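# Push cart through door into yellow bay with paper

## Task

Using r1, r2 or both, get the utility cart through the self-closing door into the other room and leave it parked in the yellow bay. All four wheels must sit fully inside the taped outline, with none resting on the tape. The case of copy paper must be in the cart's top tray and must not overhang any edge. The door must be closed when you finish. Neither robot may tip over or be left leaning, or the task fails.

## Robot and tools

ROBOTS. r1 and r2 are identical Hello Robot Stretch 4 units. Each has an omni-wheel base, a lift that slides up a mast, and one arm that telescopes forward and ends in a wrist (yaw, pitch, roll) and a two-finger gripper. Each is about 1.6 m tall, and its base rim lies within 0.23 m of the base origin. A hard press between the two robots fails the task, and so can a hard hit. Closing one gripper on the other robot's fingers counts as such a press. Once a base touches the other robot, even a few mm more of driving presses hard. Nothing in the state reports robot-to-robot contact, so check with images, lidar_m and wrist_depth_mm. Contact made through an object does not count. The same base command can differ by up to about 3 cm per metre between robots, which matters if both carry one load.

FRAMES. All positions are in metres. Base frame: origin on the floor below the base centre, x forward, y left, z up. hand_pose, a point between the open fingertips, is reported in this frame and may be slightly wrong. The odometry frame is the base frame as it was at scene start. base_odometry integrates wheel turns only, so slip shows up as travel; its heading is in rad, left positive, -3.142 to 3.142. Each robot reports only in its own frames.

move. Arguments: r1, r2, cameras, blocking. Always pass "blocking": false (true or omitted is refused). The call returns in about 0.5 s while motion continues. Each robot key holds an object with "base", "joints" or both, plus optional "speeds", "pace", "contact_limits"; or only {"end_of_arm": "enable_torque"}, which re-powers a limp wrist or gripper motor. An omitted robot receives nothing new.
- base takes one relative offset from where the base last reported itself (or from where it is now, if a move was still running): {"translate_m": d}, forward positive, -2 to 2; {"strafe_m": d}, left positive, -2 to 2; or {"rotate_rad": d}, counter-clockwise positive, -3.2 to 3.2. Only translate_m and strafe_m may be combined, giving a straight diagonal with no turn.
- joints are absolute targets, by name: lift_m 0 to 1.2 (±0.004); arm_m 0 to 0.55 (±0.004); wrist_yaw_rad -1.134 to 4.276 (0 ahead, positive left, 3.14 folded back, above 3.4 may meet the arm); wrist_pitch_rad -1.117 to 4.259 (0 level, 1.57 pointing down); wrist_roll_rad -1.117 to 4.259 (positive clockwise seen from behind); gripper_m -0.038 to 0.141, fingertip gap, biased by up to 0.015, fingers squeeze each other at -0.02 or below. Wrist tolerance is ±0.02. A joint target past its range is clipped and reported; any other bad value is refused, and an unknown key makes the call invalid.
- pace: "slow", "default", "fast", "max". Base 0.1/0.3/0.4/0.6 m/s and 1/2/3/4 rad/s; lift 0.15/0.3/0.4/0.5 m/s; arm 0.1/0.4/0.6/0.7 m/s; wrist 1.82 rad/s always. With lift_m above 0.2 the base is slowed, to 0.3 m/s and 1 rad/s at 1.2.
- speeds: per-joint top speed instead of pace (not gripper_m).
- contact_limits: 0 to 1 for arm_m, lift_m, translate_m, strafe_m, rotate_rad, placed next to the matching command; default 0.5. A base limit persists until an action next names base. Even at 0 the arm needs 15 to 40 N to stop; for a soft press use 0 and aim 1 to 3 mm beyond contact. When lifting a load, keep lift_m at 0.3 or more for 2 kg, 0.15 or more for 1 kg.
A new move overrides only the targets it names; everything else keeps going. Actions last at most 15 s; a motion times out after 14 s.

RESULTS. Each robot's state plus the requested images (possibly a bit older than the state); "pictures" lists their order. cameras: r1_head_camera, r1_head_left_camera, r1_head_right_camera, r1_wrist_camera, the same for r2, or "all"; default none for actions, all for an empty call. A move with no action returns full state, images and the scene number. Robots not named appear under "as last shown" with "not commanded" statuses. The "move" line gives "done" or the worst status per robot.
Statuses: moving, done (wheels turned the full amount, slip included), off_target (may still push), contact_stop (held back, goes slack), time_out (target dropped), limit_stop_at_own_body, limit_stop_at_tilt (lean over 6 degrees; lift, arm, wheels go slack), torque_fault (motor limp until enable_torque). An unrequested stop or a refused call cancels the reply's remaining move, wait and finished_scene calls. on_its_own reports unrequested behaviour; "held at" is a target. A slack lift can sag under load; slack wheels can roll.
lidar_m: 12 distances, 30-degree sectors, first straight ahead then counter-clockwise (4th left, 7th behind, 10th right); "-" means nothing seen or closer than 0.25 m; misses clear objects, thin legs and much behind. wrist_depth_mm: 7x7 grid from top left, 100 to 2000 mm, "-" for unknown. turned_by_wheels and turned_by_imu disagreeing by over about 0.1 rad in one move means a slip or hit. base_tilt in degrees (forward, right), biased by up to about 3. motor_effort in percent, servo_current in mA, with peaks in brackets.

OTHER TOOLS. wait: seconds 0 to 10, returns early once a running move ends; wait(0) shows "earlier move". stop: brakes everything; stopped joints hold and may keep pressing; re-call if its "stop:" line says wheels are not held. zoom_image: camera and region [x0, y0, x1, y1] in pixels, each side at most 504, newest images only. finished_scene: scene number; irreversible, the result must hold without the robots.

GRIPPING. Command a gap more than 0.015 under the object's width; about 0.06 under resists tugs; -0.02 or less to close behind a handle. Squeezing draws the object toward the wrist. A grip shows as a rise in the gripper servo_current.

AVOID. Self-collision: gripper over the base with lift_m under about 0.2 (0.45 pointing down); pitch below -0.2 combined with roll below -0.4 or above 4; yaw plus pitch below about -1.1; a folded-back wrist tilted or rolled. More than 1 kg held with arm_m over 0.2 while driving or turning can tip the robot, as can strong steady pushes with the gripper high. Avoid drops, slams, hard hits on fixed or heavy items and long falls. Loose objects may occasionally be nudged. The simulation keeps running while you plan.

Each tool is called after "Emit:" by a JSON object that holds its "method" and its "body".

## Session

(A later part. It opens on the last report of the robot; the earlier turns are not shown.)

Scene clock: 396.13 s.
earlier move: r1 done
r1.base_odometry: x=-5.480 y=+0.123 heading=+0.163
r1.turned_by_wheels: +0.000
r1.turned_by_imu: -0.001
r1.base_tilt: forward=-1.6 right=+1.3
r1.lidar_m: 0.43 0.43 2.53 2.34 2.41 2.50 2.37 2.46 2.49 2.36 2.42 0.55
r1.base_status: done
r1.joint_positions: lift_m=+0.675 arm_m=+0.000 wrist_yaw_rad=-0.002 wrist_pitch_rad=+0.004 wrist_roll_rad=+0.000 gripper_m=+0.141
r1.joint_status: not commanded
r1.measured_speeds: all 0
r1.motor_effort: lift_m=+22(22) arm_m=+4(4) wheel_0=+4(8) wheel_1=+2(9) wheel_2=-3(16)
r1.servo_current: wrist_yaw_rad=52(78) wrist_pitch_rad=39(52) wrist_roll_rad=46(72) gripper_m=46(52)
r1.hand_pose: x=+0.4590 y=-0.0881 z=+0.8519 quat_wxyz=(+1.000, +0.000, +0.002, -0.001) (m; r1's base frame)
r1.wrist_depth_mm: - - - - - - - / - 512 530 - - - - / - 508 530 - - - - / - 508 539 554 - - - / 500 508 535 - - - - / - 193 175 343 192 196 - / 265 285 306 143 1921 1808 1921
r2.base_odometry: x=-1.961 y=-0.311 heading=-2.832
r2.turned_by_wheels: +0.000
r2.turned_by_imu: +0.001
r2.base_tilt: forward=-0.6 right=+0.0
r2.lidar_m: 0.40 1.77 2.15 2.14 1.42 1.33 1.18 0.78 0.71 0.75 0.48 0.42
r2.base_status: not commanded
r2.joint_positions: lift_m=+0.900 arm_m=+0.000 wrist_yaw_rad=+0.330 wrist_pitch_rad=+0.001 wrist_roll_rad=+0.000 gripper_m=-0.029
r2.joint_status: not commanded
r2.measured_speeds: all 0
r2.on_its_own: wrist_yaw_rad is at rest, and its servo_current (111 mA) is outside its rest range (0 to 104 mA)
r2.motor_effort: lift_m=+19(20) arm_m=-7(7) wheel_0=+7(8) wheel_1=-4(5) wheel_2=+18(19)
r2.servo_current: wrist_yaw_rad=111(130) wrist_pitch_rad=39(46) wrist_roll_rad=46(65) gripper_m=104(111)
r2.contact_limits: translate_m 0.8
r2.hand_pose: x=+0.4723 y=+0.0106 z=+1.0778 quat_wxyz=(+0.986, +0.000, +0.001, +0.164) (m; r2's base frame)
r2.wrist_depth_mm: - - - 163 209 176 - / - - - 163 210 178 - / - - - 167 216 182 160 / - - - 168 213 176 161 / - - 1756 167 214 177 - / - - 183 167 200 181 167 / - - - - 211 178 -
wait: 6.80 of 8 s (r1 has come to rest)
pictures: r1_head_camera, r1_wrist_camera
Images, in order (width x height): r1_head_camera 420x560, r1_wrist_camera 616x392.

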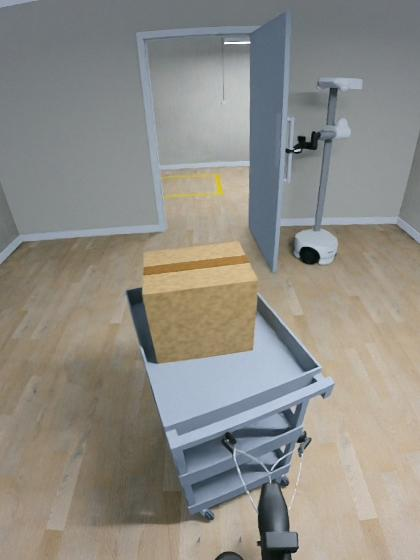

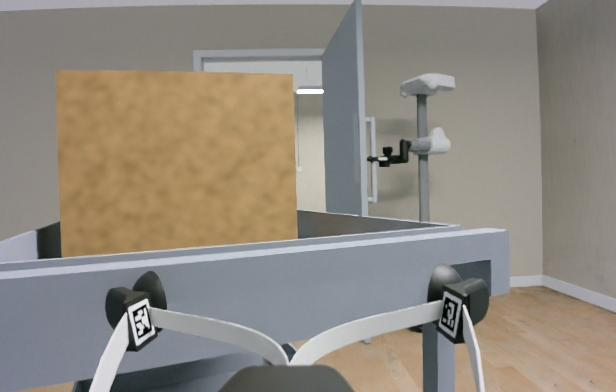

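Emit:
{"method": "move", "body": {"blocking": false, "r1": {"base":{"translate_m":0.3},"pace":"slow"}}}

Emit:
{"method": "wait", "body": {"seconds": 5, "cameras": ["r1_head_camera","r1_wrist_camera"]}}

Scene clock: 413.37 s.
move: r1 moving
r1.base_odometry: x=-5.467 y=+0.125 heading=+0.163
r1.turned_by_wheels: +0.000
r1.turned_by_imu: +0.000
r1.base_tilt: forward=-1.6 right=+1.3
r1.lidar_m: 0.41 0.41 2.50 2.34 2.44 2.52 2.37 2.47 2.52 2.36 2.42 0.55
r1.base_status: translate_m moving
r1.joint_positions: lift_m=+0.675 arm_m=+0.000 wrist_yaw_rad=-0.002 wrist_pitch_rad=+0.004 wrist_roll_rad=+0.000 gripper_m=+0.141
r1.joint_status: not commanded
r1.measured_speeds: translate_m=+0.049 strafe_m=+0.000 rotate_rad=+0.000 lift_m=+0.000 arm_m=+0.000 wrist_yaw_rad=+0.000 wrist_pitch_rad=+0.000 wrist_roll_rad=+0.000
r1.motor_effort: lift_m=+22(22) arm_m=+4(4) wheel_0=+5(7) wheel_1=+5(6) wheel_2=-12(13)
r1.servo_current: wrist_yaw_rad=59(65) wrist_pitch_rad=33(52) wrist_roll_rad=39(59) gripper_m=39(52)
r1.hand_pose: x=+0.4590 y=-0.0881 z=+0.8519 quat_wxyz=(+1.000, +0.000, +0.002, -0.001) (m; r1's base frame)
r1.wrist_depth_mm: - - - - - - - / 488 504 530 - - - - / 488 504 530 - - - - / 488 504 530 - - - - / 484 508 530 - - 375 - / - 191 - 343 209 195 - / 262 283 307 145 421 1863 1983
r2.base_odometry: x=-1.961 y=-0.311 heading=-2.832
r2.turned_by_wheels: +0.000
r2.turned_by_imu: +0.000
r2.base_tilt: forward=-0.6 right=+0.0
r2.lidar_m: 0.40 1.73 2.15 2.10 1.45 1.33 1.17 0.80 0.72 0.75 0.50 0.42
r2.base_status: not commanded
r2.joint_positions: lift_m=+0.900 arm_m=+0.000 wrist_yaw_rad=+0.330 wrist_pitch_rad=+0.001 wrist_roll_rad=+0.000 gripper_m=-0.029
r2.joint_status: not commanded
r2.measured_speeds: all 0
r2.motor_effort: lift_m=+19(20) arm_m=-7(7) wheel_0=+7(8) wheel_1=-5(5) wheel_2=+18(18)
r2.servo_current: wrist_yaw_rad=117(130) wrist_pitch_rad=39(46) wrist_roll_rad=52(52) gripper_m=111(111)
r2.contact_limits: translate_m 0.8
r2.hand_pose: x=+0.4723 y=+0.0106 z=+1.0778 quat_wxyz=(+0.986, +0.000, +0.001, +0.164) (m; r2's base frame)
r2.wrist_depth_mm: - - - 163 208 176 - / - - - 163 210 178 - / - - - 168 216 182 160 / - - - 168 213 177 161 / - - 1756 166 213 177 - / - - 184 167 200 182 166 / - - - - 211 179 -
pictures: none

Scene clock: 417.13 s.
earlier move: r1 done
r1.base_odometry: x=-5.184 y=+0.171 heading=+0.163
r1.turned_by_wheels: +0.000
r1.turned_by_imu: +0.000
r1.base_tilt: forward=-1.6 right=+1.3
r1.lidar_m: 0.46 0.46 2.50 2.37 2.44 2.79 2.68 2.74 2.49 2.34 2.39 2.36
r1.base_status: done
r1.joint_positions: lift_m=+0.675 arm_m=+0.000 wrist_yaw_rad=+0.002 wrist_pitch_rad=+0.004 wrist_roll_rad=+0.000 gripper_m=+0.141
r1.joint_status: not commanded
r1.measured_speeds: all 0
r1.motor_effort: lift_m=+22(22) arm_m=+4(4) wheel_0=+3(10) wheel_1=+4(8) wheel_2=-3(13)
r1.servo_current: wrist_yaw_rad=39(72) wrist_pitch_rad=52(52) wrist_roll_rad=65(72) gripper_m=46(52)
r1.hand_pose: x=+0.4594 y=-0.0870 z=+0.8519 quat_wxyz=(+1.000, +0.000, +0.002, +0.001) (m; r1's base frame)
r1.wrist_depth_mm: - - - - - - - / 525 504 496 - - - - / 521 500 496 - - - - / 521 508 500 - - - - / 525 508 504 - - - - / - 190 - - 210 195 - / 290 294 297 145 1983 1863 1983
r2.base_odometry: x=-1.961 y=-0.311 heading=-2.832
r2.turned_by_wheels: +0.000
r2.turned_by_imu: +0.001
r2.base_tilt: forward=-0.6 right=+0.0
r2.lidar_m: 0.40 1.56 2.46 2.14 1.43 1.32 1.14 0.81 0.72 0.72 0.51 0.44
r2.base_status: not commanded
r2.joint_positions: lift_m=+0.900 arm_m=+0.000 wrist_yaw_rad=+0.330 wrist_pitch_rad=+0.001 wrist_roll_rad=+0.000 gripper_m=-0.029
r2.joint_status: not commanded
r2.measured_speeds: all 0
r2.on_its_own: wrist_yaw_rad is at rest, and its servo_current (117 mA) is outside its rest range (0 to 104 mA)
r2.motor_effort: lift_m=+19(20) arm_m=-7(7) wheel_0=+7(8) wheel_1=-5(5) wheel_2=+18(18)
r2.servo_current: wrist_yaw_rad=117(130) wrist_pitch_rad=46(46) wrist_roll_rad=46(59) gripper_m=98(111)
r2.contact_limits: translate_m 0.8
r2.hand_pose: x=+0.4723 y=+0.0106 z=+1.0778 quat_wxyz=(+0.986, +0.000, +0.001, +0.164) (m; r2's base frame)
r2.wrist_depth_mm: - - - 163 208 176 - / - - - 163 209 177 - / - - - 167 216 182 160 / - - - 168 213 177 161 / - - 1499 167 214 177 - / - - 184 168 200 181 166 / - - - - 211 178 -
wait: 3.77 of 5 s (r1 has come to rest)
pictures: r1_head_camera, r1_wrist_camera
Images, in order (width x height): r1_head_camera 420x560, r1_wrist_camera 616x392.

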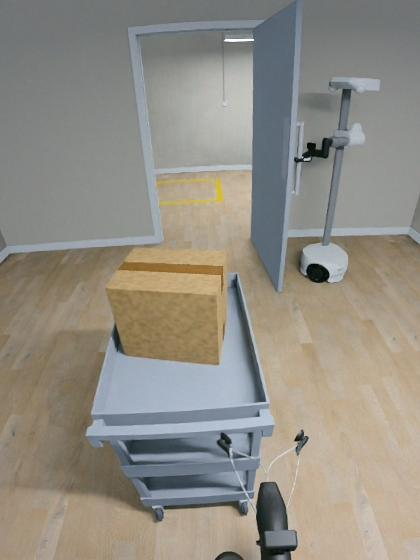

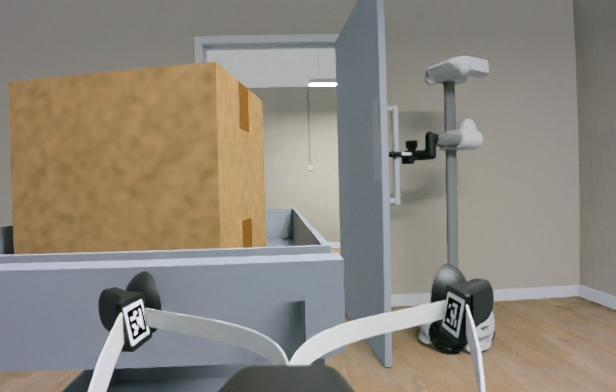

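Emit:
{"method": "move", "body": {"blocking": false, "r1": {"base":{"translate_m":-0.06}}}}

Emit:
{"method": "wait", "body": {"seconds": 3}}

Emit:
{"method": "move", "body": {"blocking": false, "r1": {"base":{"strafe_m":0.145}}}}

Emit:
{"method": "wait", "body": {"seconds": 3}}

Emit:
{"method": "move", "body": {"blocking": false, "r1": {"base":{"translate_m":0.35},"pace":"slow"}}}

Emit:
{"method": "wait", "body": {"seconds": 6, "cameras": ["r1_head_camera","r1_wrist_camera"]}}

Scene clock: 426.87 s.
move: r1 moving
r1.base_odometry: x=-5.214 y=+0.166 heading=+0.163
r1.turned_by_wheels: +0.000
r1.turned_by_imu: +0.000
r1.base_tilt: forward=-1.6 right=+1.3
r1.lidar_m: 0.48 0.49 2.52 2.36 2.47 2.78 2.65 2.74 2.50 2.34 2.41 2.41
r1.base_status: translate_m moving
r1.joint_positions: lift_m=+0.675 arm_m=+0.000 wrist_yaw_rad=+0.002 wrist_pitch_rad=+0.004 wrist_roll_rad=+0.000 gripper_m=+0.141
r1.joint_status: not commanded
r1.measured_speeds: translate_m=-0.122 strafe_m=+0.001 rotate_rad=+0.003 lift_m=+0.000 arm_m=+0.000 wrist_yaw_rad=+0.000 wrist_pitch_rad=+0.000 wrist_roll_rad=+0.000
r1.motor_effort: lift_m=+22(22) arm_m=+4(4) wheel_0=-6(8) wheel_1=-6(6) wheel_2=+9(9)
r1.servo_current: wrist_yaw_rad=33(65) wrist_pitch_rad=39(46) wrist_roll_rad=46(59) gripper_m=39(52)
r1.hand_pose: x=+0.4594 y=-0.0870 z=+0.8519 quat_wxyz=(+1.000, +0.000, +0.002, +0.001) (m; r1's base frame)
r1.wrist_depth_mm: - - - - - - - / - 539 559 - - - - / 549 525 521 - - - - / 549 530 525 - - - - / 559 535 525 - - - - / - 195 - - - 196 - / 759 319 - 143 - 1863 1921
r2.base_odometry: x=-1.961 y=-0.311 heading=-2.832
r2.turned_by_wheels: +0.000
r2.turned_by_imu: +0.000
r2.base_tilt: forward=-0.7 right=+0.0
r2.lidar_m: 0.41 1.56 2.48 2.11 1.44 1.32 1.16 0.78 0.73 0.75 0.50 0.43
r2.base_status: not commanded
r2.joint_positions: lift_m=+0.900 arm_m=+0.000 wrist_yaw_rad=+0.330 wrist_pitch_rad=+0.001 wrist_roll_rad=+0.000 gripper_m=-0.029
r2.joint_status: not commanded
r2.measured_speeds: all 0
r2.motor_effort: lift_m=+19(19) arm_m=-7(7) wheel_0=+8(8) wheel_1=-5(5) wheel_2=+18(18)
r2.servo_current: wrist_yaw_rad=104(117) wrist_pitch_rad=33(46) wrist_roll_rad=46(59) gripper_m=104(111)
r2.contact_limits: translate_m 0.8
r2.hand_pose: x=+0.4723 y=+0.0106 z=+1.0778 quat_wxyz=(+0.986, +0.000, +0.001, +0.164) (m; r2's base frame)
r2.wrist_depth_mm: - - - 163 208 176 - / - - - 163 209 177 - / - - - 168 216 182 160 / - - - 168 213 176 161 / - - 1499 167 213 177 - / - - 183 167 199 182 166 / - - - - 211 179 -
pictures: none

Scene clock: 427.63 s.
earlier move: r1 done
r1.base_odometry: x=-5.243 y=+0.161 heading=+0.163
r1.turned_by_wheels: +0.000
r1.turned_by_imu: +0.000
r1.base_tilt: forward=-1.6 right=+1.3
r1.lidar_m: 0.50 0.52 2.53 2.37 2.42 2.79 2.61 2.70 2.47 2.32 2.42 2.45
r1.base_status: done
r1.joint_positions: lift_m=+0.675 arm_m=+0.000 wrist_yaw_rad=+0.002 wrist_pitch_rad=+0.004 wrist_roll_rad=+0.000 gripper_m=+0.141
r1.joint_status: not commanded
r1.measured_speeds: all 0
r1.motor_effort: lift_m=+22(22) arm_m=+4(4) wheel_0=-1(8) wheel_1=-1(6) wheel_2=-1(9)
r1.servo_current: wrist_yaw_rad=39(65) wrist_pitch_rad=46(52) wrist_roll_rad=52(65) gripper_m=46(52)
r1.hand_pose: x=+0.4594 y=-0.0870 z=+0.8519 quat_wxyz=(+1.000, +0.000, +0.002, +0.001) (m; r1's base frame)
r1.wrist_depth_mm: - - - - - - - / - 574 741 - - - - / 585 564 549 - - - - / 585 569 554 - - - - / 585 569 - - - - - / - 195 179 362 - 196 - / - 820 - 143 1921 1808 1983
r2.base_odometry: x=-1.961 y=-0.311 heading=-2.832
r2.turned_by_wheels: +0.000
r2.turned_by_imu: +0.000
r2.base_tilt: forward=-0.6 right=+0.0
r2.lidar_m: 0.38 1.54 2.47 2.08 1.44 1.33 1.19 0.79 0.71 0.74 0.49 0.45
r2.base_status: not commanded
r2.joint_positions: lift_m=+0.900 arm_m=+0.000 wrist_yaw_rad=+0.330 wrist_pitch_rad=+0.001 wrist_roll_rad=+0.000 gripper_m=-0.029
r2.joint_status: not commanded
r2.measured_speeds: all 0
r2.on_its_own: wrist_yaw_rad is at rest, and its servo_current (111 mA) is outside its rest range (0 to 104 mA)
r2.motor_effort: lift_m=+19(20) arm_m=-6(7) wheel_0=+8(8) wheel_1=-4(5) wheel_2=+18(18)
r2.servo_current: wrist_yaw_rad=111(124) wrist_pitch_rad=46(46) wrist_roll_rad=46(59) gripper_m=104(111)
r2.contact_limits: translate_m 0.8
r2.hand_pose: x=+0.4723 y=+0.0106 z=+1.0778 quat_wxyz=(+0.986, +0.000, +0.001, +0.164) (m; r2's base frame)
r2.wrist_depth_mm: - - - 163 208 176 - / - - - 163 209 178 - / - - - 167 216 182 160 / - - - 168 213 176 161 / - - 1537 167 213 177 - / - - 183 167 199 182 166 / - - - - 211 178 -
wait: 0.77 of 3 s (r1 has come to rest)
pictures: none

Scene clock: 428.13 s.
move: r1 moving
r1.base_odometry: x=-5.249 y=+0.197 heading=+0.163
r1.turned_by_wheels: +0.000
r1.turned_by_imu: +0.000
r1.base_tilt: forward=-1.6 right=+1.3
r1.lidar_m: 0.49 0.50 2.45 2.33 2.39 2.76 2.60 2.71 2.51 2.38 2.44 2.43
r1.base_status: strafe_m moving
r1.joint_positions: lift_m=+0.675 arm_m=+0.000 wrist_yaw_rad=+0.002 wrist_pitch_rad=+0.004 wrist_roll_rad=+0.000 gripper_m=+0.141
r1.joint_status: not commanded
r1.measured_speeds: translate_m=-0.001 strafe_m=+0.141 rotate_rad=+0.004 lift_m=+0.000 arm_m=+0.000 wrist_yaw_rad=+0.000 wrist_pitch_rad=+0.000 wrist_roll_rad=+0.000
r1.motor_effort: lift_m=+22(22) arm_m=+4(4) wheel_0=-9(11) wheel_1=+10(10) wheel_2=+0(1)
r1.servo_current: wrist_yaw_rad=39(59) wrist_pitch_rad=39(46) wrist_roll_rad=52(65) gripper_m=46(52)
r1.hand_pose: x=+0.4594 y=-0.0870 z=+0.8519 quat_wxyz=(+1.000, +0.000, +0.002, +0.001) (m; r1's base frame)
r1.wrist_depth_mm: - - - - - - - / - 574 569 - - - - / - 574 554 - - - - / - 564 554 - - - - / 580 569 - - - - - / - 195 180 364 306 196 - / - 347 - 144 1983 1756 1921
r2.base_odometry: x=-1.961 y=-0.311 heading=-2.832
r2.turned_by_wheels: +0.000
r2.turned_by_imu: +0.000
r2.base_tilt: forward=-0.7 right=+0.0
r2.lidar_m: 0.41 1.56 2.57 2.12 1.43 1.33 1.17 0.77 0.73 0.76 0.50 0.44
r2.base_status: not commanded
r2.joint_positions: lift_m=+0.900 arm_m=+0.000 wrist_yaw_rad=+0.330 wrist_pitch_rad=+0.001 wrist_roll_rad=+0.000 gripper_m=-0.029
r2.joint_status: not commanded
r2.measured_speeds: all 0
r2.motor_effort: lift_m=+19(19) arm_m=-7(7) wheel_0=+8(8) wheel_1=-5(5) wheel_2=+18(18)
r2.servo_current: wrist_yaw_rad=117(124) wrist_pitch_rad=39(46) wrist_roll_rad=46(52) gripper_m=104(111)
r2.contact_limits: translate_m 0.8
r2.hand_pose: x=+0.4723 y=+0.0106 z=+1.0778 quat_wxyz=(+0.986, +0.000, +0.001, +0.164) (m; r2's base frame)
r2.wrist_depth_mm: - - - 163 208 176 - / - - - 163 208 177 - / - - - 168 216 182 160 / - - - 168 213 176 161 / - - 1537 167 213 177 - / - - 183 167 200 181 166 / - - - - 211 178 -
pictures: none

Scene clock: 429.33 s.
earlier move: r1 done
r1.base_odometry: x=-5.266 y=+0.305 heading=+0.163
r1.turned_by_wheels: +0.000
r1.turned_by_imu: +0.000
r1.base_tilt: forward=-1.6 right=+1.3
r1.lidar_m: 0.50 0.51 2.37 2.21 2.29 2.76 2.62 2.71 2.62 2.49 2.57 0.56
r1.base_status: done
r1.joint_positions: lift_m=+0.675 arm_m=+0.000 wrist_yaw_rad=+0.002 wrist_pitch_rad=+0.004 wrist_roll_rad=+0.000 gripper_m=+0.141
r1.joint_status: not commanded
r1.measured_speeds: all 0
r1.motor_effort: lift_m=+22(22) arm_m=+4(4) wheel_0=-2(12) wheel_1=+0(10) wheel_2=+0(1)
r1.servo_current: wrist_yaw_rad=52(65) wrist_pitch_rad=39(52) wrist_roll_rad=52(65) gripper_m=46(52)
r1.hand_pose: x=+0.4594 y=-0.0870 z=+0.8519 quat_wxyz=(+1.000, +0.000, +0.002, +0.001) (m; r1's base frame)
r1.wrist_depth_mm: - - - - - - - / - - 569 640 - - - / - 591 569 554 - - - / - 591 564 559 - - - / 504 585 574 - - - - / - 195 179 351 187 195 - / 351 1921 343 143 1983 368 1983
r2.base_odometry: x=-1.961 y=-0.311 heading=-2.832
r2.turned_by_wheels: +0.000
r2.turned_by_imu: +0.000
r2.base_tilt: forward=-0.6 right=+0.0
r2.lidar_m: 0.40 1.55 5.08 2.15 1.43 1.33 1.16 0.79 0.71 0.73 0.50 0.41
r2.base_status: not commanded
r2.joint_positions: lift_m=+0.900 arm_m=+0.000 wrist_yaw_rad=+0.330 wrist_pitch_rad=+0.001 wrist_roll_rad=+0.000 gripper_m=-0.029
r2.joint_status: not commanded
r2.measured_speeds: all 0
r2.motor_effort: lift_m=+19(19) arm_m=-7(7) wheel_0=+7(8) wheel_1=-5(5) wheel_2=+18(18)
r2.servo_current: wrist_yaw_rad=104(124) wrist_pitch_rad=39(46) wrist_roll_rad=46(59) gripper_m=104(111)
r2.contact_limits: translate_m 0.8
r2.hand_pose: x=+0.4723 y=+0.0106 z=+1.0778 quat_wxyz=(+0.986, +0.000, +0.001, +0.164) (m; r2's base frame)
r2.wrist_depth_mm: - - - 163 208 176 - / - - - 163 210 178 - / - - - 167 216 182 160 / - - - 168 213 176 161 / - - 1499 167 214 177 - / - - 183 167 200 182 166 / - - - - 211 178 -
wait: 1.20 of 3 s (r1 has come to rest)
pictures: none

Scene clock: 429.83 s.
move: r1 moving
r1.base_odometry: x=-5.254 y=+0.307 heading=+0.163
r1.turned_by_wheels: +0.000
r1.turned_by_imu: +0.000
r1.base_tilt: forward=-1.6 right=+1.3
r1.lidar_m: 0.49 0.50 2.35 2.24 2.28 2.78 2.64 2.73 2.64 2.48 2.57 0.54
r1.base_status: translate_m moving
r1.joint_positions: lift_m=+0.675 arm_m=+0.000 wrist_yaw_rad=+0.002 wrist_pitch_rad=+0.004 wrist_roll_rad=+0.000 gripper_m=+0.141
r1.joint_status: not commanded
r1.measured_speeds: translate_m=+0.048 strafe_m=+0.000 rotate_rad=+0.002 lift_m=+0.000 arm_m=+0.000 wrist_yaw_rad=+0.000 wrist_pitch_rad=+0.000 wrist_roll_rad=+0.000
r1.motor_effort: lift_m=+22(22) arm_m=+4(4) wheel_0=+2(5) wheel_1=+4(5) wheel_2=-8(8)
r1.servo_current: wrist_yaw_rad=52(59) wrist_pitch_rad=46(46) wrist_roll_rad=46(52) gripper_m=39(46)
r1.hand_pose: x=+0.4594 y=-0.0870 z=+0.8519 quat_wxyz=(+1.000, +0.000, +0.002, +0.001) (m; r1's base frame)
r1.wrist_depth_mm: - - - - - - - / - - 559 544 - - - / - 574 549 539 - - - / - 574 559 544 - - - / 512 574 559 - - - - / - 195 - - 187 196 - / 325 1921 332 143 1921 364 1983
r2: as last shown
r2.base_tilt: forward=-0.6 right=+0.1
r2.lidar_m: 0.40 1.55 5.07 2.11 1.42 1.32 1.19 0.76 0.73 0.75 0.49 0.44
r2.motor_effort: lift_m=+19(19) arm_m=-7(7) wheel_0=+7(7) wheel_1=-4(5) wheel_2=+18(18)
r2.servo_current: wrist_yaw_rad=104(117) wrist_pitch_rad=39(46) wrist_roll_rad=46(59) gripper_m=104(111)
r2.contact_limits: translate_m 0.8
r2.wrist_depth_mm: - - - 163 208 176 - / - - - 164 210 178 - / - - - 168 216 182 160 / - - - 168 214 176 161 / - - 1499 166 214 177 - / - - 184 167 200 181 166 / - - - - 211 178 -
pictures: none

Scene clock: 434.13 s.
earlier move: r1 done
r1.base_odometry: x=-4.921 y=+0.361 heading=+0.163
r1.turned_by_wheels: +0.000
r1.turned_by_imu: +0.000
r1.base_tilt: forward=-1.6 right=+1.3
r1.lidar_m: 0.44 0.49 2.39 2.24 2.31 3.08 2.98 3.09 2.62 2.48 2.53 0.51
r1.base_status: done
r1.joint_positions: lift_m=+0.675 arm_m=+0.000 wrist_yaw_rad=-0.001 wrist_pitch_rad=+0.004 wrist_roll_rad=+0.000 gripper_m=+0.141
r1.joint_status: not commanded
r1.measured_speeds: all 0
r1.motor_effort: lift_m=+22(22) arm_m=+4(4) wheel_0=+3(8) wheel_1=+3(9) wheel_2=-3(15)
r1.servo_current: wrist_yaw_rad=46(72) wrist_pitch_rad=39(59) wrist_roll_rad=59(65) gripper_m=39(52)
r1.hand_pose: x=+0.4591 y=-0.0878 z=+0.8519 quat_wxyz=(+1.000, +0.000, +0.002, -0.001) (m; r1's base frame)
r1.wrist_depth_mm: - - - - - - - / - 539 508 603 - - - / - 539 500 597 - - - / - 544 504 585 - - - / 539 539 508 512 - - - / - 191 - - 182 194 - / 296 296 296 145 300 1756 1921
r2.base_odometry: x=-1.961 y=-0.311 heading=-2.832
r2.turned_by_wheels: +0.000
r2.turned_by_imu: +0.001
r2.base_tilt: forward=-0.6 right=+0.0
r2.lidar_m: 0.40 1.34 5.07 2.10 1.45 1.34 1.16 0.78 0.72 0.73 0.51 0.43
r2.base_status: not commanded
r2.joint_positions: lift_m=+0.900 arm_m=+0.000 wrist_yaw_rad=+0.330 wrist_pitch_rad=+0.001 wrist_roll_rad=+0.000 gripper_m=-0.029
r2.joint_status: not commanded
r2.measured_speeds: all 0
r2.on_its_own: wrist_yaw_rad is at rest, and its servo_current (111 mA) is outside its rest range (0 to 104 mA)
r2.motor_effort: lift_m=+19(20) arm_m=-7(7) wheel_0=+7(8) wheel_1=-5(5) wheel_2=+18(18)
r2.servo_current: wrist_yaw_rad=111(130) wrist_pitch_rad=46(46) wrist_roll_rad=46(59) gripper_m=104(117)
r2.contact_limits: translate_m 0.8
r2.hand_pose: x=+0.4723 y=+0.0106 z=+1.0778 quat_wxyz=(+0.986, +0.000, +0.001, +0.164) (m; r2's base frame)
r2.wrist_depth_mm: - - - 163 208 176 - / - - - 163 208 177 - / - - - 167 216 182 160 / - - - 168 213 177 161 / - - 1576 166 213 177 - / - - 183 167 200 181 166 / - - - - 211 178 -
wait: 4.30 of 6 s (r1 has come to rest)
pictures: r1_head_camera, r1_wrist_camera
Images, in order (width x height): r1_head_camera 420x560, r1_wrist_camera 616x392.

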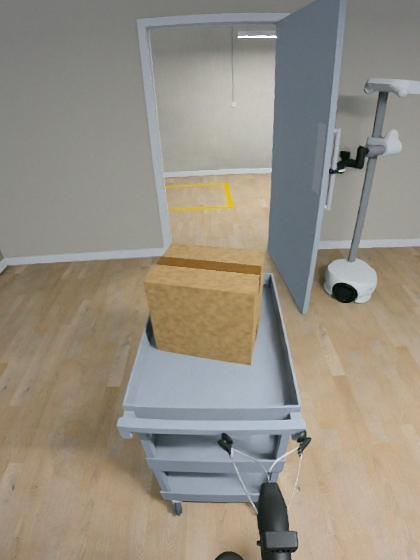

